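# Unpeg postcards, stack them on mat, box the clothespins

## Task

Remove every postcard from the line and lay them in a flat pile on the mat, and place all the clothespins inside the box.

## Robot and tools

Robot: two arms, left_arm and right_arm, each with a parallel-finger gripper. Scene frame: origin at table-top height, halfway between the nominal arm bases; +x points out over the table, +z up, and left_arm sits on the +y side (arm names do not match image sides). Calibrated bases: left_arm at (+0.023, +0.362, +0.006) m, right_arm at (-0.017, -0.293, +0.001) m, both turned almost nothing about z. A gripper's fingers extend along its own +z and close along its y; end_effector_position is the point between the pads, roughly 1 cm short of the tips. Joint ranges (rad): waist -2.618 to 3.054, shoulder 0.000 to 3.142, elbow 0.000 to 3.142 (straight at 2.901), wrist pitch -1.571 to 1.571, wrist yaw -1.571 to 1.571, wrist roll -2.094 to 2.094.

Row format (shared by execute_actions and move): one flat list of 14 numbers in [-1, 1] covering both arms, even if one stays still: dx, dy, dz, rx, ry, rz, opening for left_arm, then the same seven for right_arm. dx..rz are an offset, not a pose: measured along scene-frame axes from that arm's Hand target as it stood when the action or move began, with rotation about the Hand target position; rx, ry, rz form a single rotation vector. Scale: 1.0 equals 0.6 m or 180 degrees. Opening is absolute: +1 fully open (0.093 m), -1 closed. Sending six zeros re-requests the current Hand target; sending 0 as opening is a real command, so repeat the present opening to keep a gripper unchanged.

execute_actions(actions, cameras): actions is a list of actions; each action is up to 15 rows, one per 1/30 s step, and a short action repeats its final row to fill 15 steps. Every row in an action counts from the action's start pose, while each new action counts from the updated Hand target, so repeating an offset keeps moving. An empty actions list returns state plus images and the scene number.

move(target, speed, blend, opening_speed, grip_force, blocking, cameras): target is one 14-number row or a list of up to 15 rows; all rows in a list are offsets from the same starting Hand targets. speed is path top speed in m/s, 0.002 to 2.9, default 0.25 (turning up to twice that in rad/s), one value or one per target. blend (m) rounds corners between listed targets; 0 means stop at each. opening_speed (per second on the -1..+1 scale, at least 0.2) ramps openings. grip_force: newtons per pad, 10 to 50, one value or one per arm; it persists, and lower forces close slowly. blocking=false returns after about 0.5 s while motion continues. Paths are straight, end together, ignore obstacles, and stop after 10 s. The result adds a move: line (done, off_target, moving, held, fault, plus any limits such as paced or held).

wait(seconds 0 to 10, cameras): lets time pass with commands held. stop(cameras): brakes a running move. zoom_image(camera, region): enlarges [x0, y0, x1, y1] pixels (at most 504 by 504) of the newest image from cam_head_left, cam_head_right, cam_high, cam_left_wrist or cam_right_wrist. Other cameras: cam_low; all images are 896x504. finished_scene(scene): ends the current scene irreversibly; pass its number.

Results: end_effector_position (m) and end_effector_quat_wxyz in the scene frame; Hand target is the last commanded pose after a 40-degree orientation clip, and the next offsets start there. The gripper often rests short of it; another action (even all zeros) re-asks, or send the missing distance. Tool commands show present commands. grip_measured uses the opening scale: pads meet near -0.94, each millimetre of object width adds about 0.0208, and readings may sit up to about 0.02 high. A closed empty gripper and one holding a thin card both read below -0.94, so confirm grasps with cameras. For a firm hold send about 0.24 below the width reading and keep sending it; release by sending well above it. Joint torques and velocities (within noise) help spot contact. A MOTOR HOT line warns of heat; an OVER-TEMPERATURE FAULT folds that arm out of use.

Cautions: arms sag and tilt at long reach, and small moves may be skipped or go astray, so check pose after each move and correct tilt. Do not drop parts, release moving ones, strike the table or fixtures, or press hard; a blocked arm keeps pushing until commanded back past its gripper. Keep the grippers, housings and wrist cameras apart; the clearance check will not stop those contacts, and gripping the other arm's fingers counts as a press. Avoid paths near an arm's own base. Nothing may leave the table. Loose objects may occasionally be nudged. While you compose a reply the robot keeps its last command or a move continues.

Each tool is called after "Call:" in YAML: its name, and indented under it one key for each argument.

## Session

Call:
execute_actions:
  actions: []

Scene clock: 0.00 s.
left_arm: end_effector_position=(+0.2614, +0.3460, +0.1521) grip_measured=+1.000 end_effector_quat_wxyz=(+0.584, -0.099, +0.805, +0.036) | right_arm: end_effector_position=(+0.2777, -0.1510, +0.2786) grip_measured=+1.000 end_effector_quat_wxyz=(+0.722, +0.027, +0.656, +0.217)
Joint positions: left_arm=[-0.471 0.368 0.209 -0.248 -0.653 -0.317 0.093] | right_arm=[0.653 0.888 0.345 0.693 0.393 0.277 0.093]
Joint velocities: within noise
Joint torques (N m): no reading
Heat: left arm: 31 °C; right arm: 34 °C.
Hand target: left_arm +0.2624, +0.3456, +0.1585; +0.590, -0.102, +0.801, +0.033 | right_arm +0.2775, -0.1511, +0.2853; +0.727, +0.030, +0.649, +0.222
Tool commands: left_gripper/opening=+1.0 right_gripper/opening=+1.0

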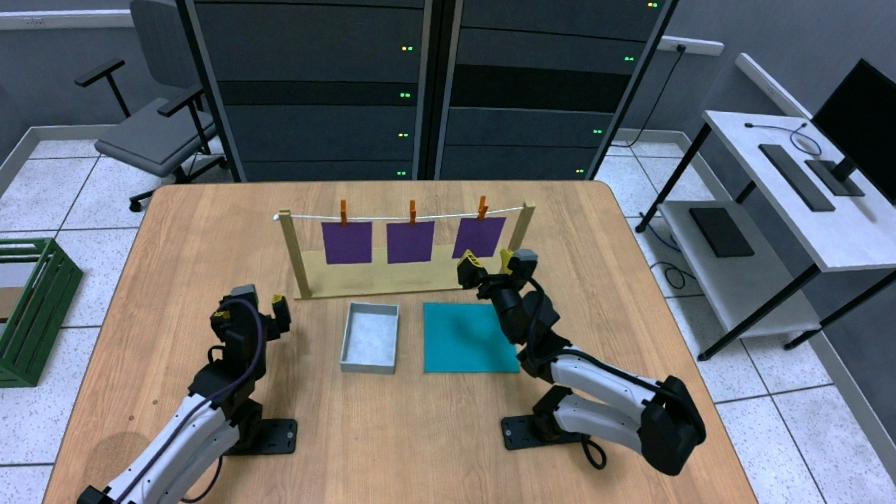

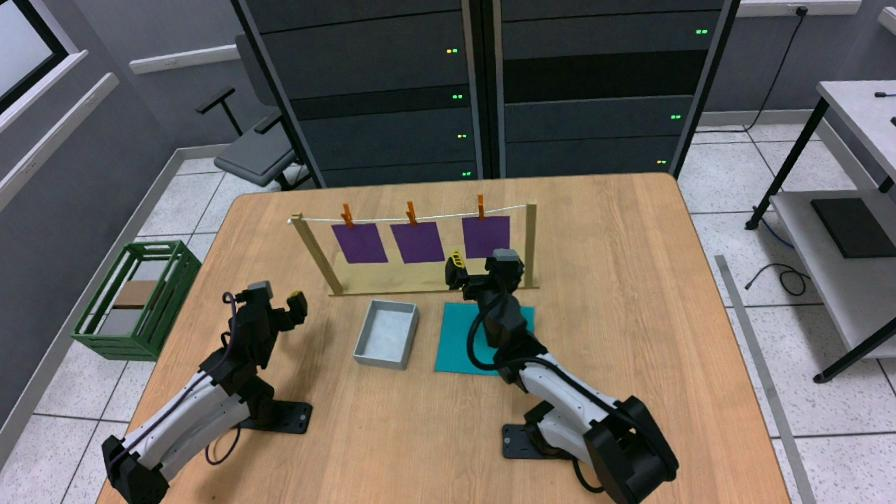

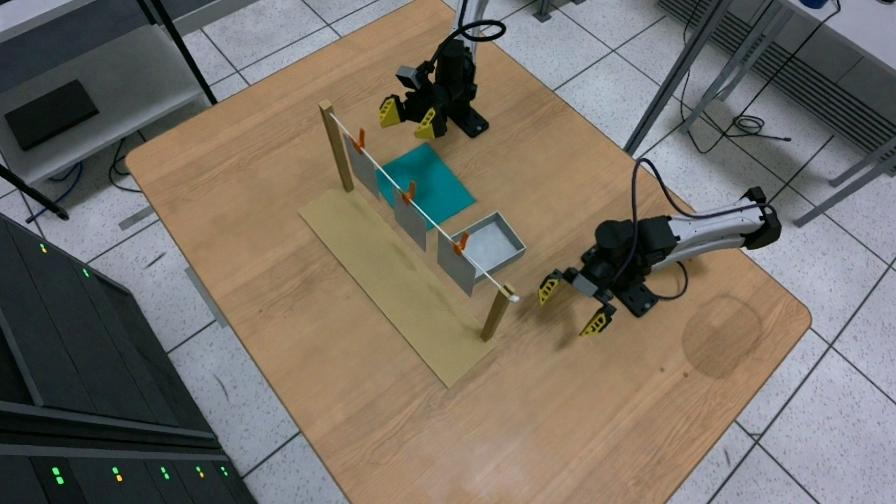

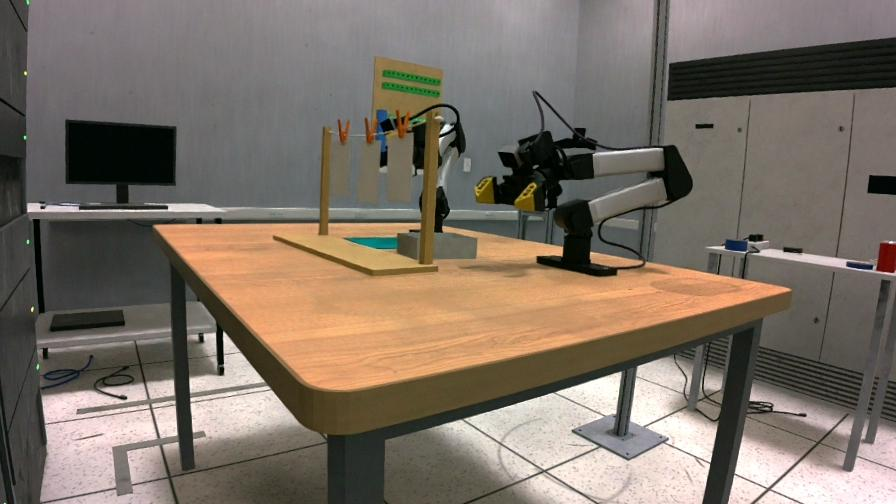

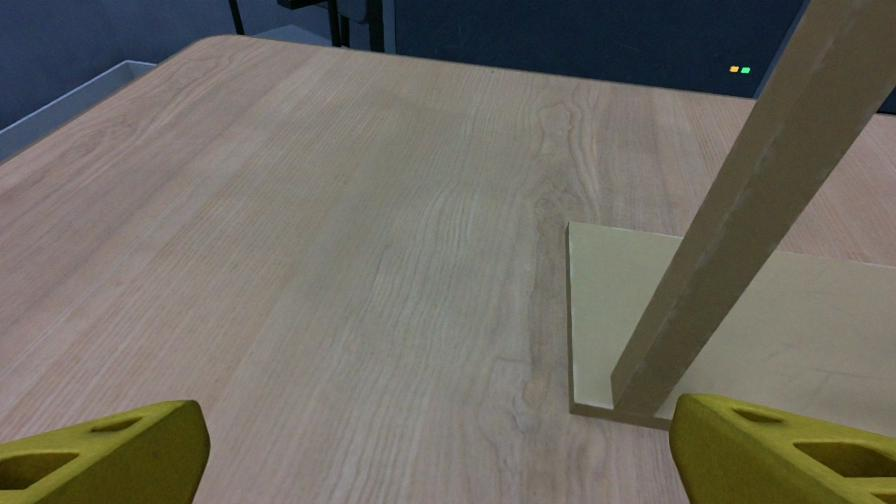

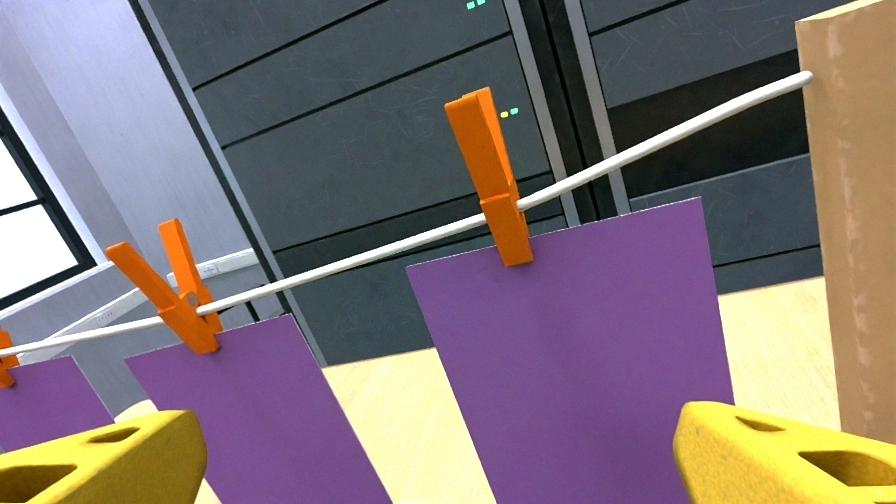

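Call:
move:
  target: [0, -0.2, 0.217, 0, -0.1, 0, 1, -0.167, 0, 0, 0, 0, 0, 1]
  cameras: ["all"]

Scene clock: 56.40 s.
left_arm: end_effector_position=(+0.2618, +0.2243, +0.2951) grip_measured=+1.000 end_effector_quat_wxyz=(+0.707, -0.105, +0.699, +0.009) | right_arm: end_effector_position=(+0.1774, -0.1505, +0.2859) grip_measured=+1.000 end_effector_quat_wxyz=(+0.726, +0.024, +0.651, +0.221)
Joint positions: left_arm=[-1.117 0.9 0.535 0.37 -1.318 -0.131 0.093] | right_arm=[1.25 0.453 0.252 0.474 0.97 0.106 0.093]
Joint torques (N m): left_arm=[0.39 -0.35 6.08 2.22 0.03 0] | right_arm=[0.34 1.57 6.82 1.99 -0.11 0]
Heat: left arm: 39 °C; right arm: 39 °C.
Hand target: left_arm +0.2624, +0.2255, +0.2888; +0.708, -0.105, +0.698, +0.016 | right_arm +0.1773, -0.1511, +0.2853; +0.727, +0.030, +0.649, +0.222
Off the commanded pose: left_arm 0.007 m, 1 deg | right_arm 0.001 m, 1 deg.
move: done

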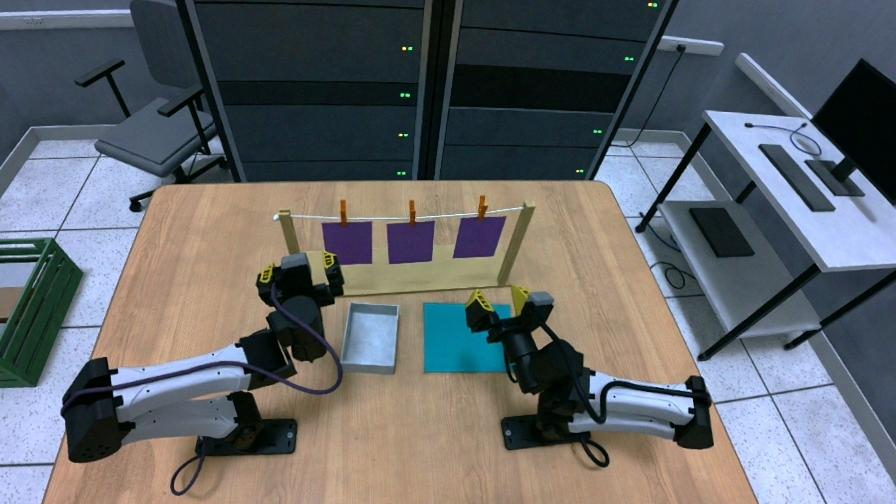

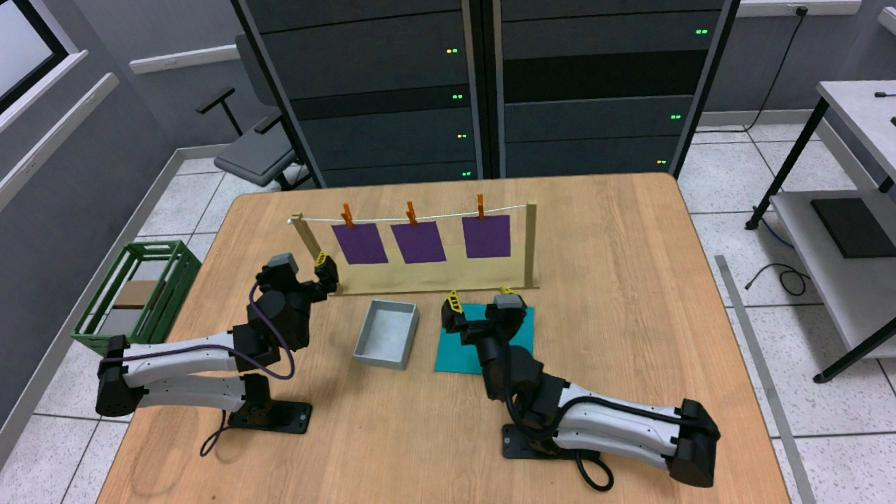

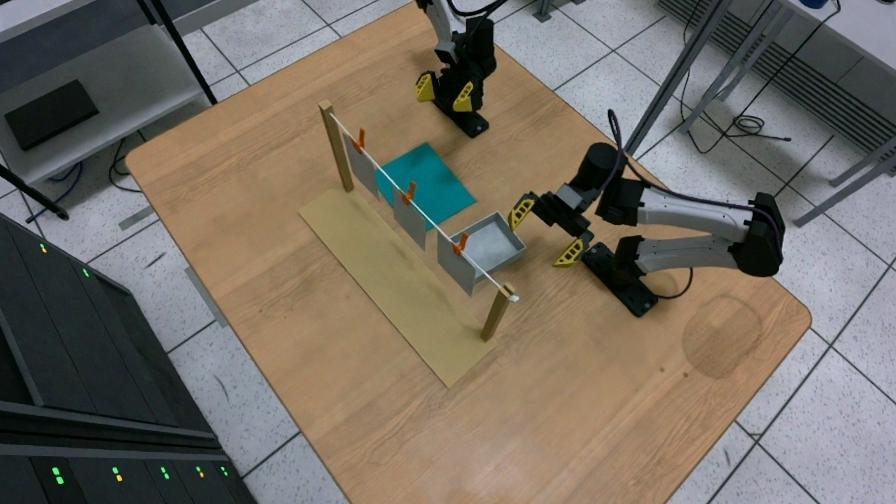

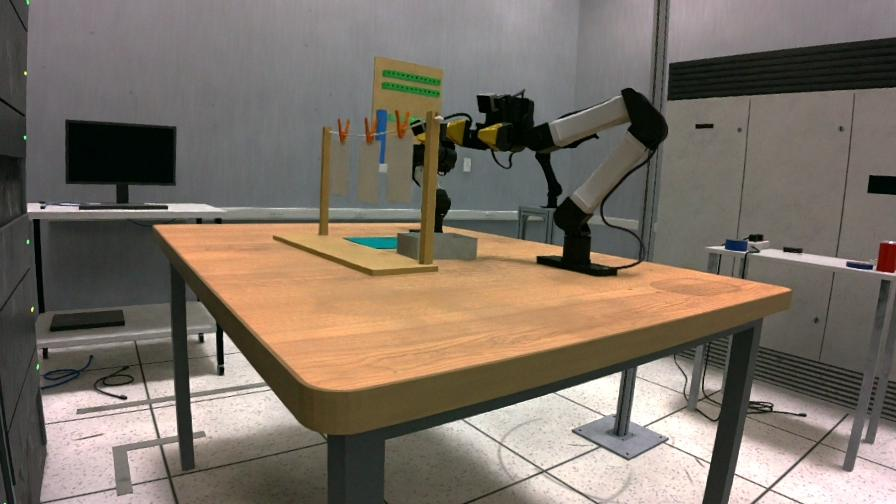

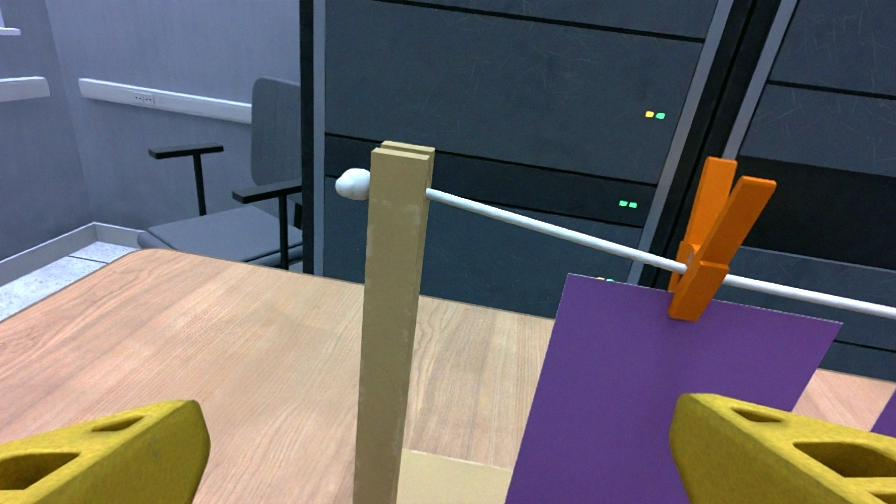

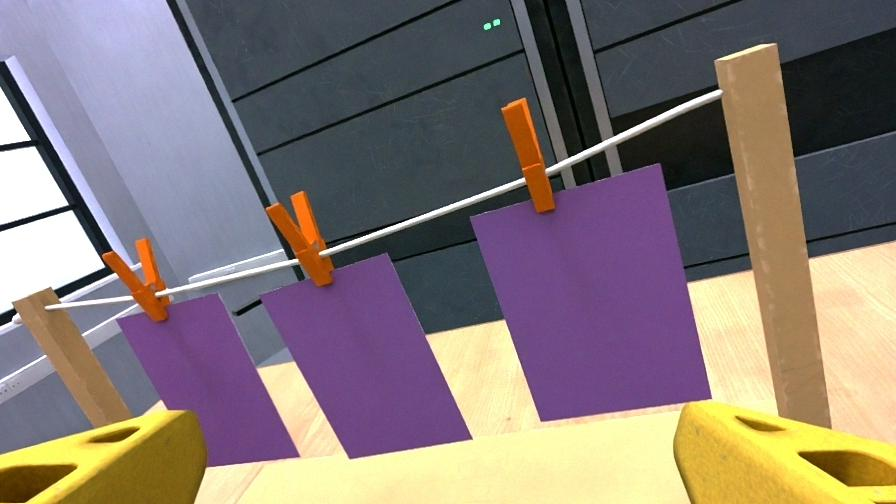

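Call:
move:
  target:
    - [-0.1, -0.27, -0.2, -0.358, -0.114, -0.345, 1, 0.12, -0.33, 0.11, 0, 0, 0, 1]
    - [0.047, -0.543, -0.308, -0.358, -0.114, -0.345, 1, 0.12, -0.33, 0.11, 0, 0, 0, 1]
  blend: 0.03
  cameras: ["cam_head_left","cam_head_right","cam_high","cam_left_wrist","cam_right_wrist"]

Scene clock: 115.47 s.
left_arm: end_effector_position=(+0.2909, -0.1006, +0.0982) grip_measured=+1.000 end_effector_quat_wxyz=(+0.478, -0.146, +0.662, -0.559) | right_arm: end_effector_position=(+0.2505, -0.3500, +0.3376) grip_measured=+1.000 end_effector_quat_wxyz=(+0.716, +0.048, +0.658, +0.229)
Joint positions: left_arm=[-1.177 2.353 0.976 1.472 -0.569 -1.029 0.093] | right_arm=[-0.732 0.703 0.516 0.416 -0.962 0.572 0.093]
Joint torques (N m): left_arm=[0.14 -8.46 5.46 3.37 0.16 -0.1] | right_arm=[-0.72 0.32 9.92 2.16 -0.07 0.03]
Heat: left arm: 39 °C; right arm: 41 °C.
Hand target: left_arm +0.2905, -0.1003, +0.1039; +0.559, -0.093, +0.432, -0.701 | right_arm +0.2492, -0.3491, +0.3513; +0.727, +0.030, +0.649, +0.222
Off the commanded pose: left_arm 0.006 m, 33 deg | right_arm 0.014 m, 3 deg.
joint sent to its limit (left arm) — joint 4 (wrist pitch), upper limit. The joint targets are off in orientation, not in position.
move: off_target (left_arm, right_arm)
Images, in order (width x height): cam_head_left 896x504, cam_head_right 896x504, cam_high 896x504, cam_left_wrist 896x504, cam_right_wrist 896x504.

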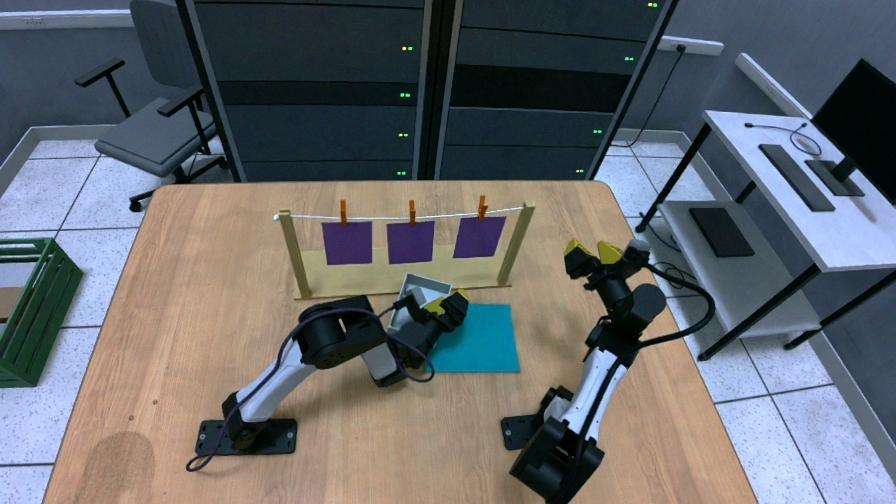

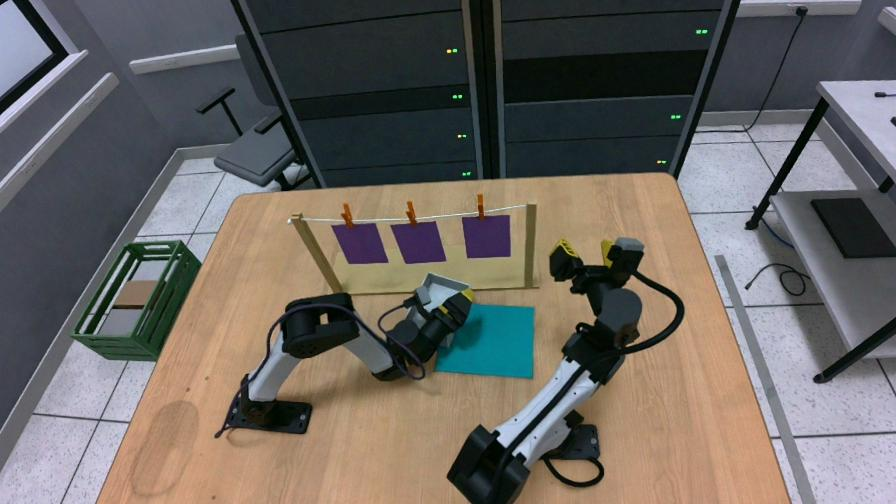

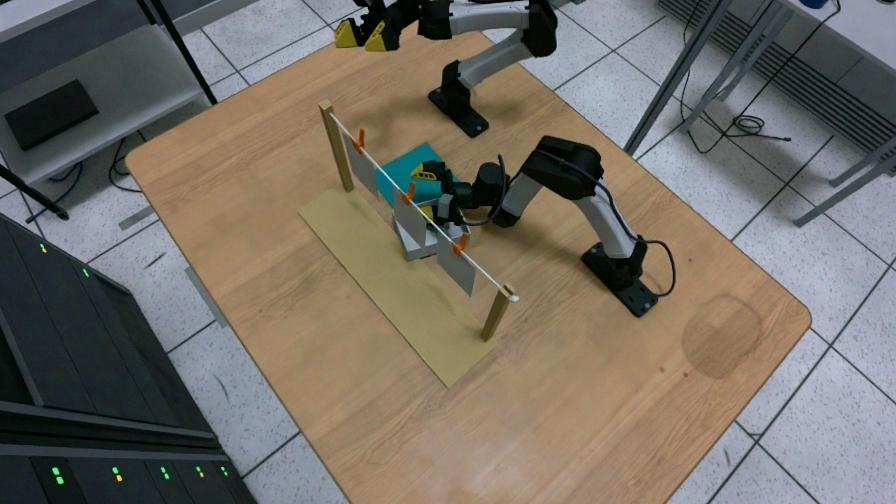

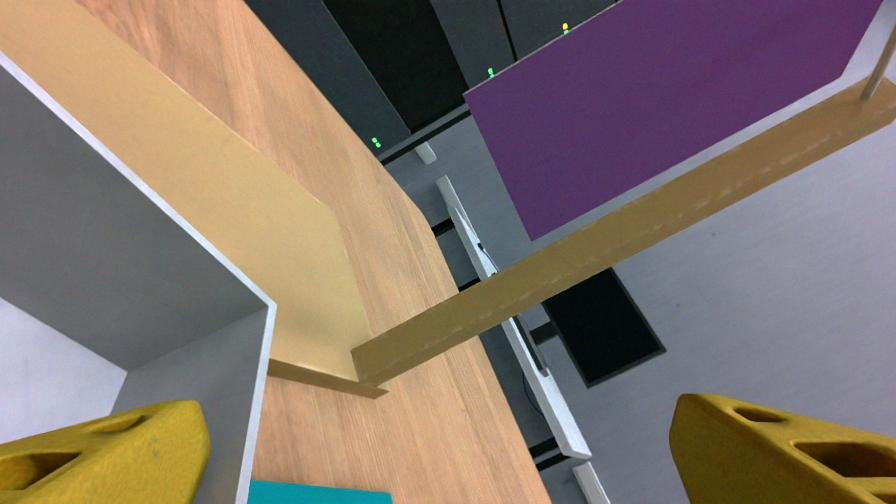

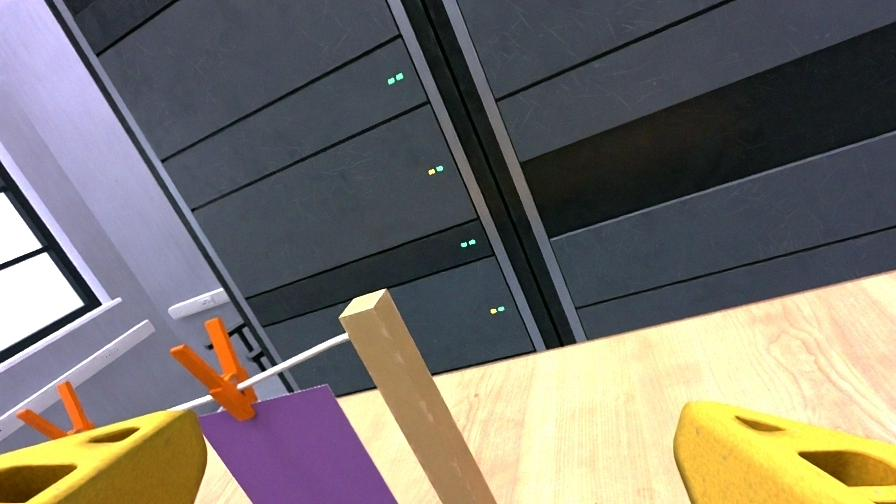

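Call:
zoom_image:
  camera: "cam_high"
  region: [300, 90, 560, 340]

Call:
zoom_image:
  camera: "cam_head_right"
  region: [320, 200, 560, 400]

Scaled by 1.938 from the camera's 896x504 image, which has a finer 1280x720 frame.

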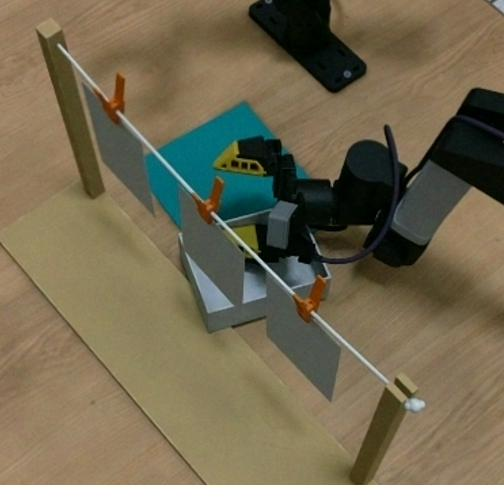

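Scaled by 2.100 from the camera's 896x504 image, which has a finer 1280x720 frame.

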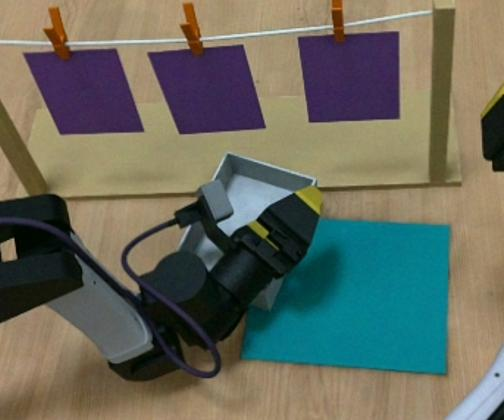

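Call:
move:
  target: [-0.05, 0.22, 0, 0, 0, 0, 1, 0, 0, 0, 0, 0, 0, 1]
  speed: 0.08
  cameras: ["cam_head_left","cam_head_right","cam_high"]

Scene clock: 148.97 s.
left_arm: end_effector_position=(+0.2575, +0.0272, +0.0773) grip_measured=+1.000 end_effector_quat_wxyz=(+0.450, -0.167, +0.730, -0.487) | right_arm: end_effector_position=(+0.2505, -0.3500, +0.3376) grip_measured=+1.000 end_effector_quat_wxyz=(+0.716, +0.048, +0.658, +0.229)
Joint positions: left_arm=[-1.15 2.031 0.414 1.472 -0.584 -1.13 0.093] | right_arm=[-0.732 0.703 0.516 0.416 -0.962 0.572 0.093]
Joint torques (N m): left_arm=[0.87 -9.88 2.04 3.45 -0.07 -0.13] | right_arm=[-0.59 0.46 10.02 2.19 -0.07 0.04]
Heat: left arm: 45 °C; right arm: 44 °C.
Hand target: left_arm +0.2606, +0.0317, +0.1040; +0.551, -0.103, +0.469, -0.683 | right_arm +0.2492, -0.3491, +0.3514; +0.727, +0.030, +0.649, +0.221
Off the commanded pose: left_arm 0.027 m, 45 deg; orientation clipped | right_arm 0.014 m, 3 deg.
joint sent to its limit (left arm) — joint 4 (wrist pitch), upper limit. The joint targets are off in orientation, not in position.
move: off_target (left_arm, right_arm); limits=paced
Images, in order (width x height): cam_head_left 896x504, cam_head_right 896x504, cam_high 896x504.

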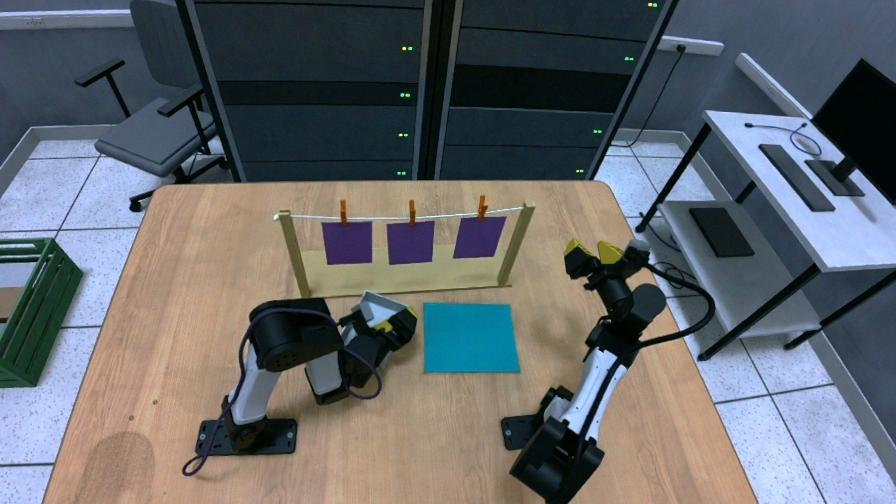

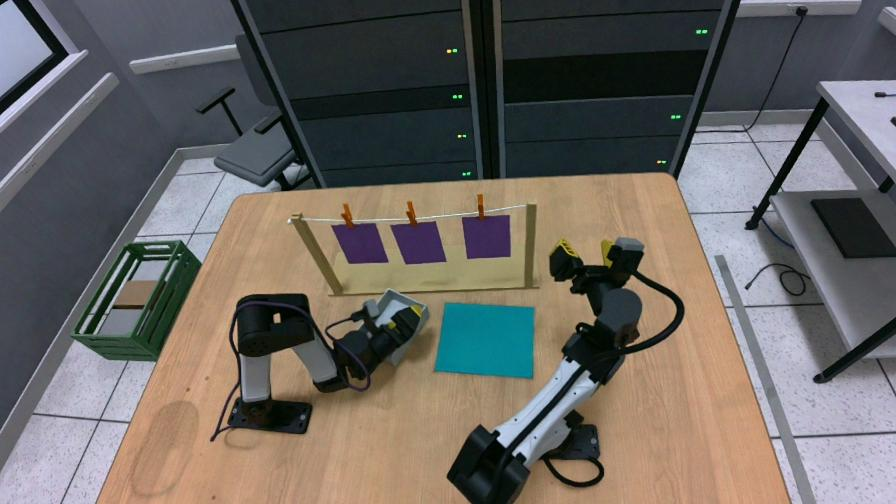

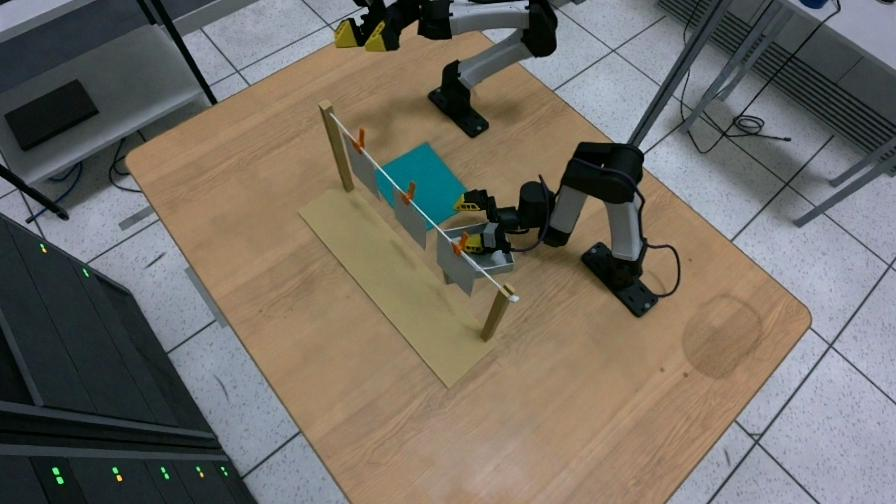

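Call:
move:
  target:
    - [-0.07, 0, 0.3, -0.035, 0.062, 0.022, 1, 0, 0, 0, 0, 0, 0, 1]
    - [0.0, -0.22, 0.16, -0.035, 0.062, 0.022, 1, 0, 0, 0, 0, 0, 0, 1]
  blend: 0.02
  speed: 0.15
  cameras: ["cam_head_left","cam_high","cam_low","cam_left_wrist"]

Scene clock: 167.30 s.
left_arm: end_effector_position=(+0.2563, -0.1023, +0.1837) grip_measured=+1.000 end_effector_quat_wxyz=(+0.483, -0.214, +0.596, -0.605) | right_arm: end_effector_position=(+0.2505, -0.3500, +0.3376) grip_measured=+1.000 end_effector_quat_wxyz=(+0.716, +0.048, +0.658, +0.229)
Joint positions: left_arm=[-1.29 2.182 0.99 1.47 -0.757 -1.048 0.093] | right_arm=[-0.732 0.703 0.516 0.416 -0.962 0.572 0.093]
Joint torques (N m): left_arm=[0.68 -8.81 8.09 3.15 0.13 -0.11] | right_arm=[-0.75 0.34 10.02 2.15 -0.05 0.02]
Heat: left arm: 47 °C; right arm: 45 °C.
Hand target: left_arm +0.2606, -0.1004, +0.2000; +0.520, -0.215, +0.478, -0.675 | right_arm +0.2492, -0.3491, +0.3514; +0.727, +0.030, +0.649, +0.221
Off the commanded pose: left_arm 0.017 m, 16 deg | right_arm 0.014 m, 3 deg.
joint sent to its limit (left arm) — joint 4 (wrist pitch), upper limit. The joint targets are off in orientation, not in position.
move: off_target (left_arm, right_arm)
Images, in order (width x height): cam_head_left 896x504, cam_high 896x504, cam_low 896x504, cam_left_wrist 896x504.

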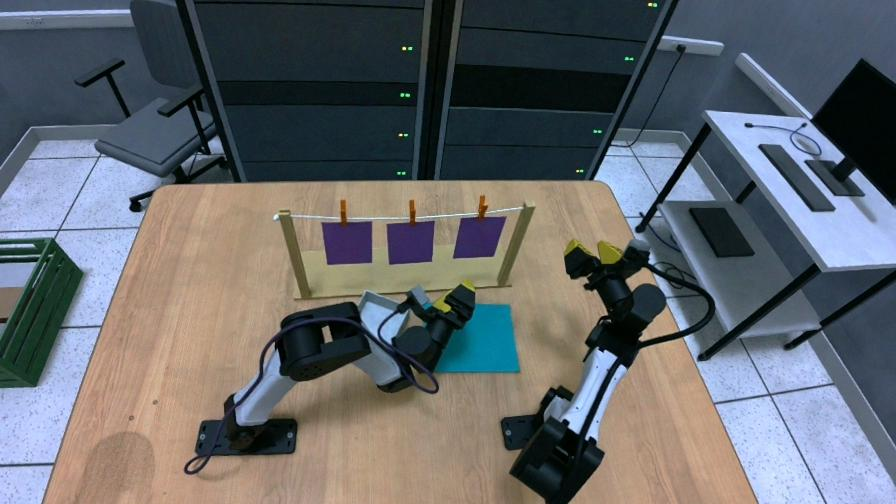

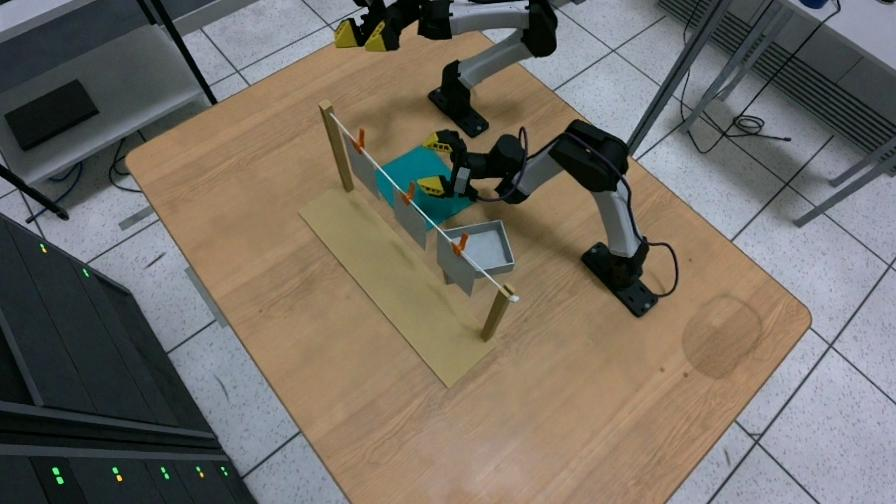

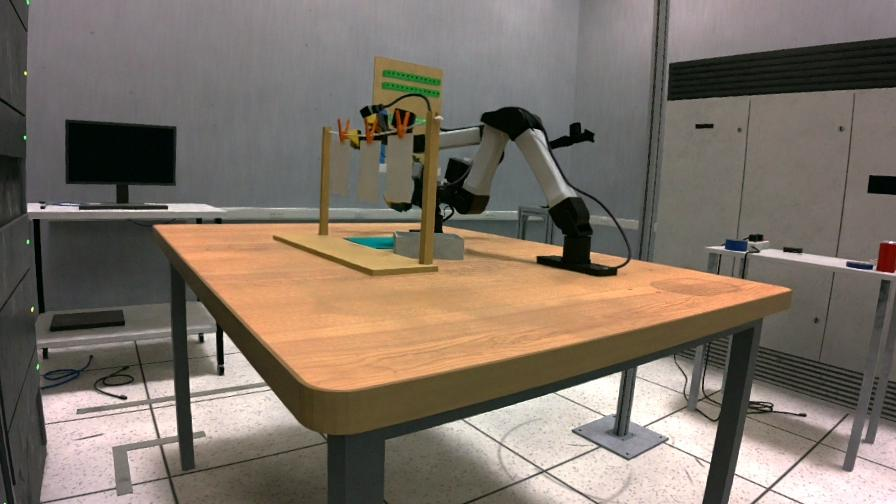

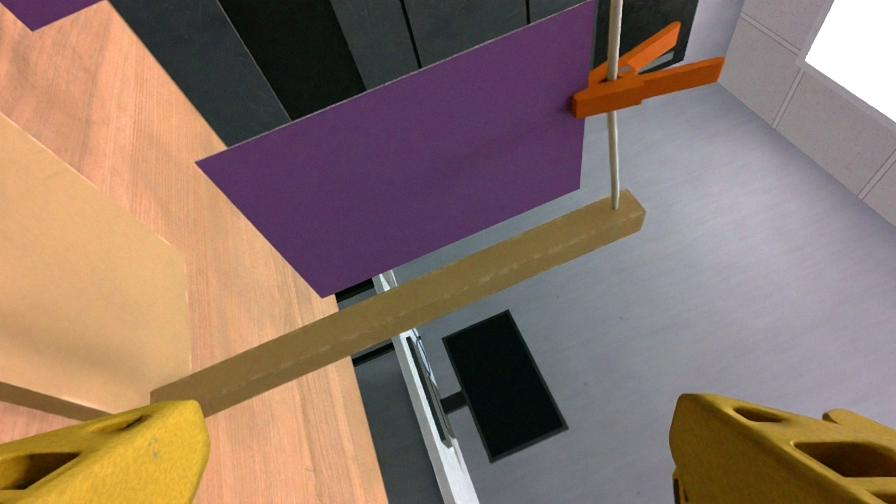

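Call:
move:
  target:
    - [0.023, 0.02, -0.055, 0.007, 0.081, -0.016, 1, 0, 0, 0, 0, 0, 0, 1]
    - [0.167, -0.058, -0.055, 0.007, 0.081, -0.016, 1, 0, 0, 0, 0, 0, 0, 1]
  blend: 0.01
  speed: 0.12
  cameras: ["cam_head_right","cam_high","cam_low","cam_left_wrist"]

Scene clock: 205.50 s.
left_arm: end_effector_position=(+0.3575, -0.1288, +0.1705) grip_measured=+1.000 end_effector_quat_wxyz=(-0.444, +0.281, -0.553, +0.646) | right_arm: end_effector_position=(+0.2505, -0.3500, +0.3376) grip_measured=+1.000 end_effector_quat_wxyz=(+0.716, +0.048, +0.658, +0.229)
Joint positions: left_arm=[-1.099 2.398 1.323 1.362 -0.621 -1.269 0.093] | right_arm=[-0.732 0.703 0.516 0.416 -0.962 0.572 0.093]
Joint torques (N m): left_arm=[0.4 -10.33 8.9 2.09 0.3 -0.06] | right_arm=[-0.7 0.31 10.02 2.18 -0.11 0.04]
Heat: left arm: 48 °C; right arm: 47 °C.
Hand target: left_arm +0.3609, -0.1351, +0.1668; -0.440, +0.281, -0.553, +0.649 | right_arm +0.2492, -0.3491, +0.3514; +0.727, +0.030, +0.649, +0.222
Off the commanded pose: left_arm 0.008 m, 1 deg | right_arm 0.014 m, 3 deg.
move: off_target (right_arm)
Images, in order (width x height): cam_head_right 896x504, cam_high 896x504, cam_low 896x504, cam_left_wrist 896x504.

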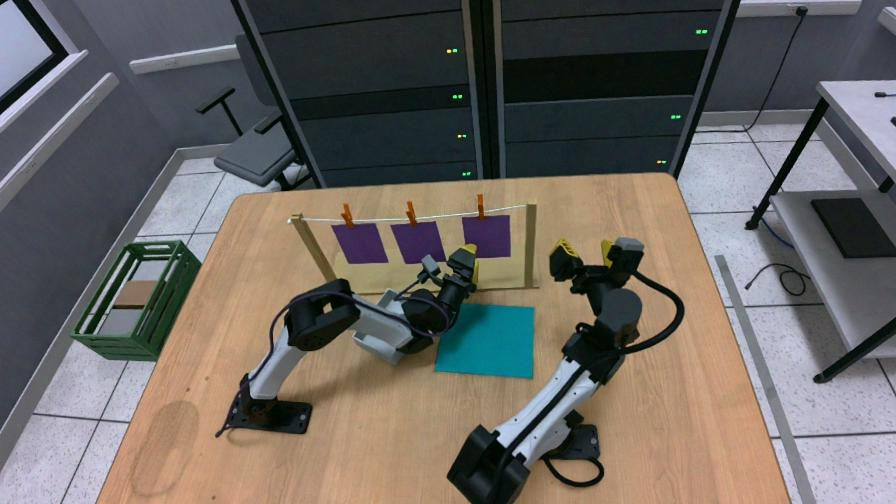

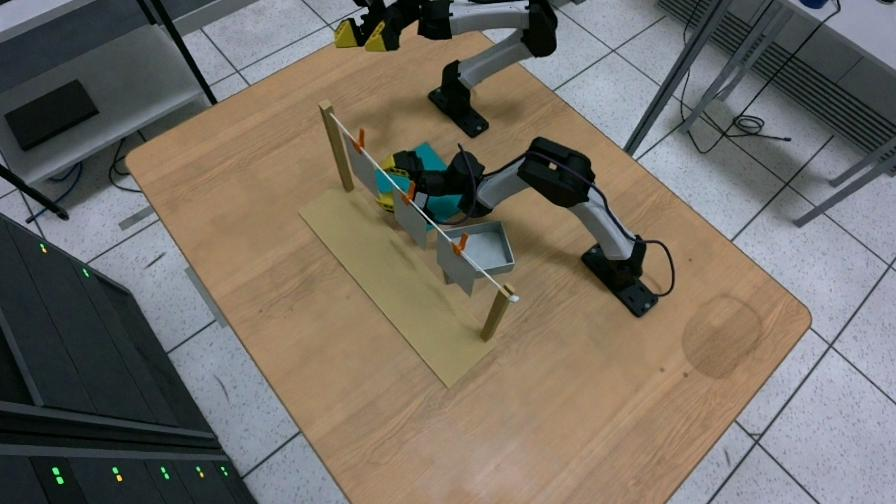

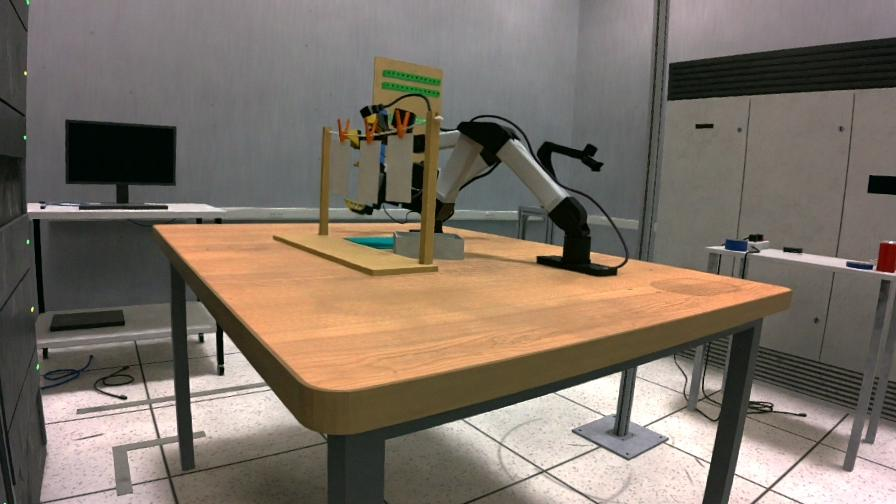

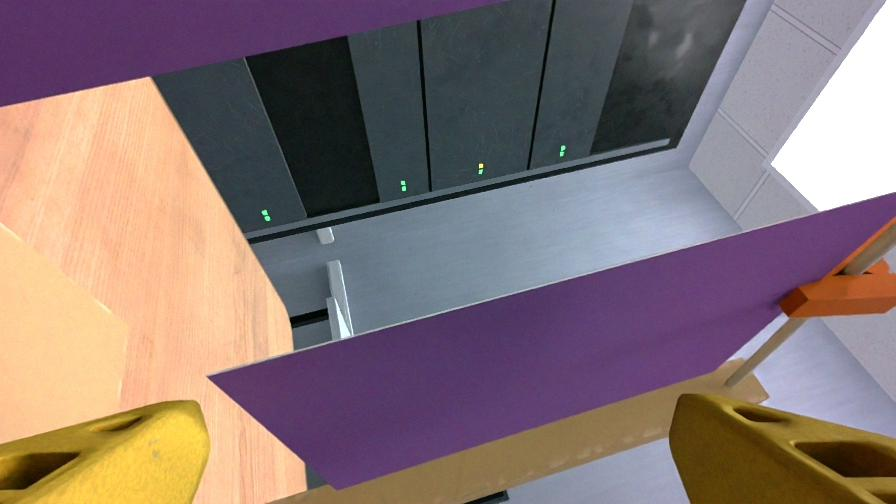

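Call:
move:
  target:
    - [0.0125, -0.01, 0.027, 0, 0, 0, 1, 0, 0, 0, 0, 0, 0, 1]
    - [-0.0875, -0.01, 0.049, 0, 0, 0, 1, 0, 0, 0, 0, 0, 0, 1]
    - [-0.169, -0.01, 0.111, 0, 0, 0, 1, 0, 0, 0, 0, 0, 0, 1]
  blend: 0.005
  speed: 0.06
  cameras: ["cam_high","cam_low","cam_left_wrist"]

Scene clock: 249.70 s.
left_arm: end_effector_position=(+0.2625, -0.1483, +0.2125) grip_measured=+1.000 end_effector_quat_wxyz=(-0.438, +0.276, -0.563, +0.644) | right_arm: end_effector_position=(+0.2505, -0.3500, +0.3377) grip_measured=+1.000 end_effector_quat_wxyz=(+0.716, +0.048, +0.658, +0.229)
Joint positions: left_arm=[-1.31 2.246 1.256 1.305 -0.808 -1.198 0.093] | right_arm=[-0.732 0.703 0.516 0.417 -0.962 0.572 0.093]
Joint torques (N m): left_arm=[-0.2 -16.28 5.12 1.95 0.11 0.09] | right_arm=[-0.79 0.58 10.06 2.18 -0.07 0.03]
Heat: left arm: 46 °C; right arm: 48 °C.
Hand target: left_arm +0.2593, -0.1412, +0.2334; -0.440, +0.281, -0.553, +0.650 | right_arm +0.2492, -0.3491, +0.3514; +0.727, +0.030, +0.649, +0.221
Off the commanded pose: left_arm 0.022 m, 1 deg | right_arm 0.014 m, 3 deg.
move: off_target (left_arm, right_arm)
Images, in order (width x height): cam_high 896x504, cam_low 896x504, cam_left_wrist 896x504.

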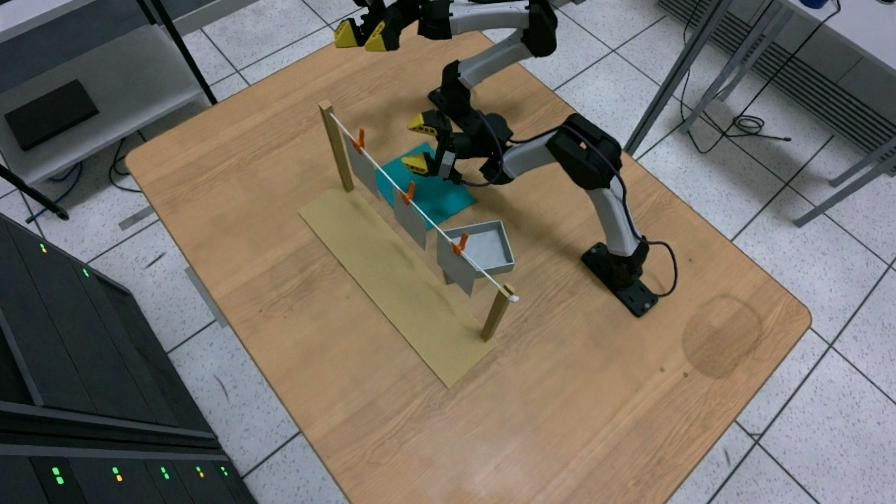

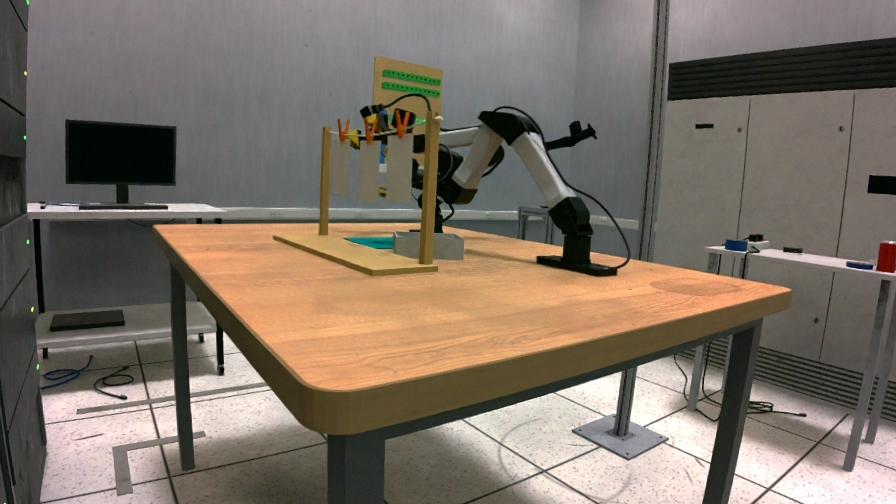

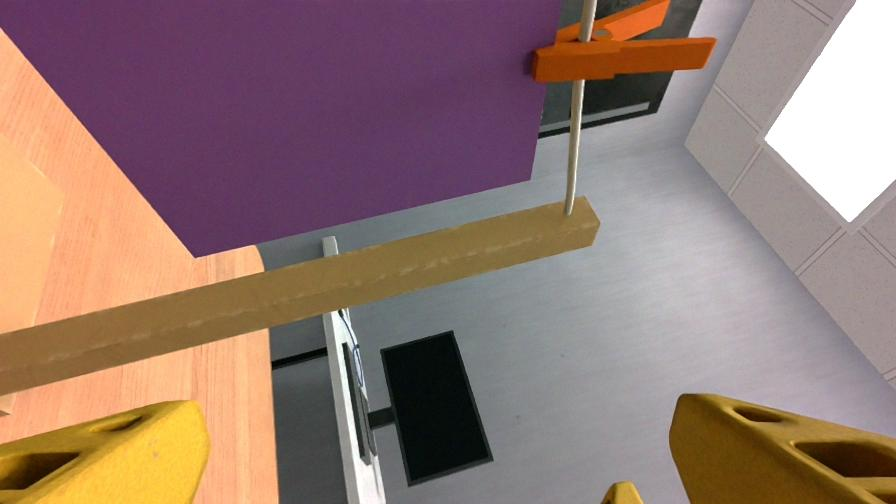

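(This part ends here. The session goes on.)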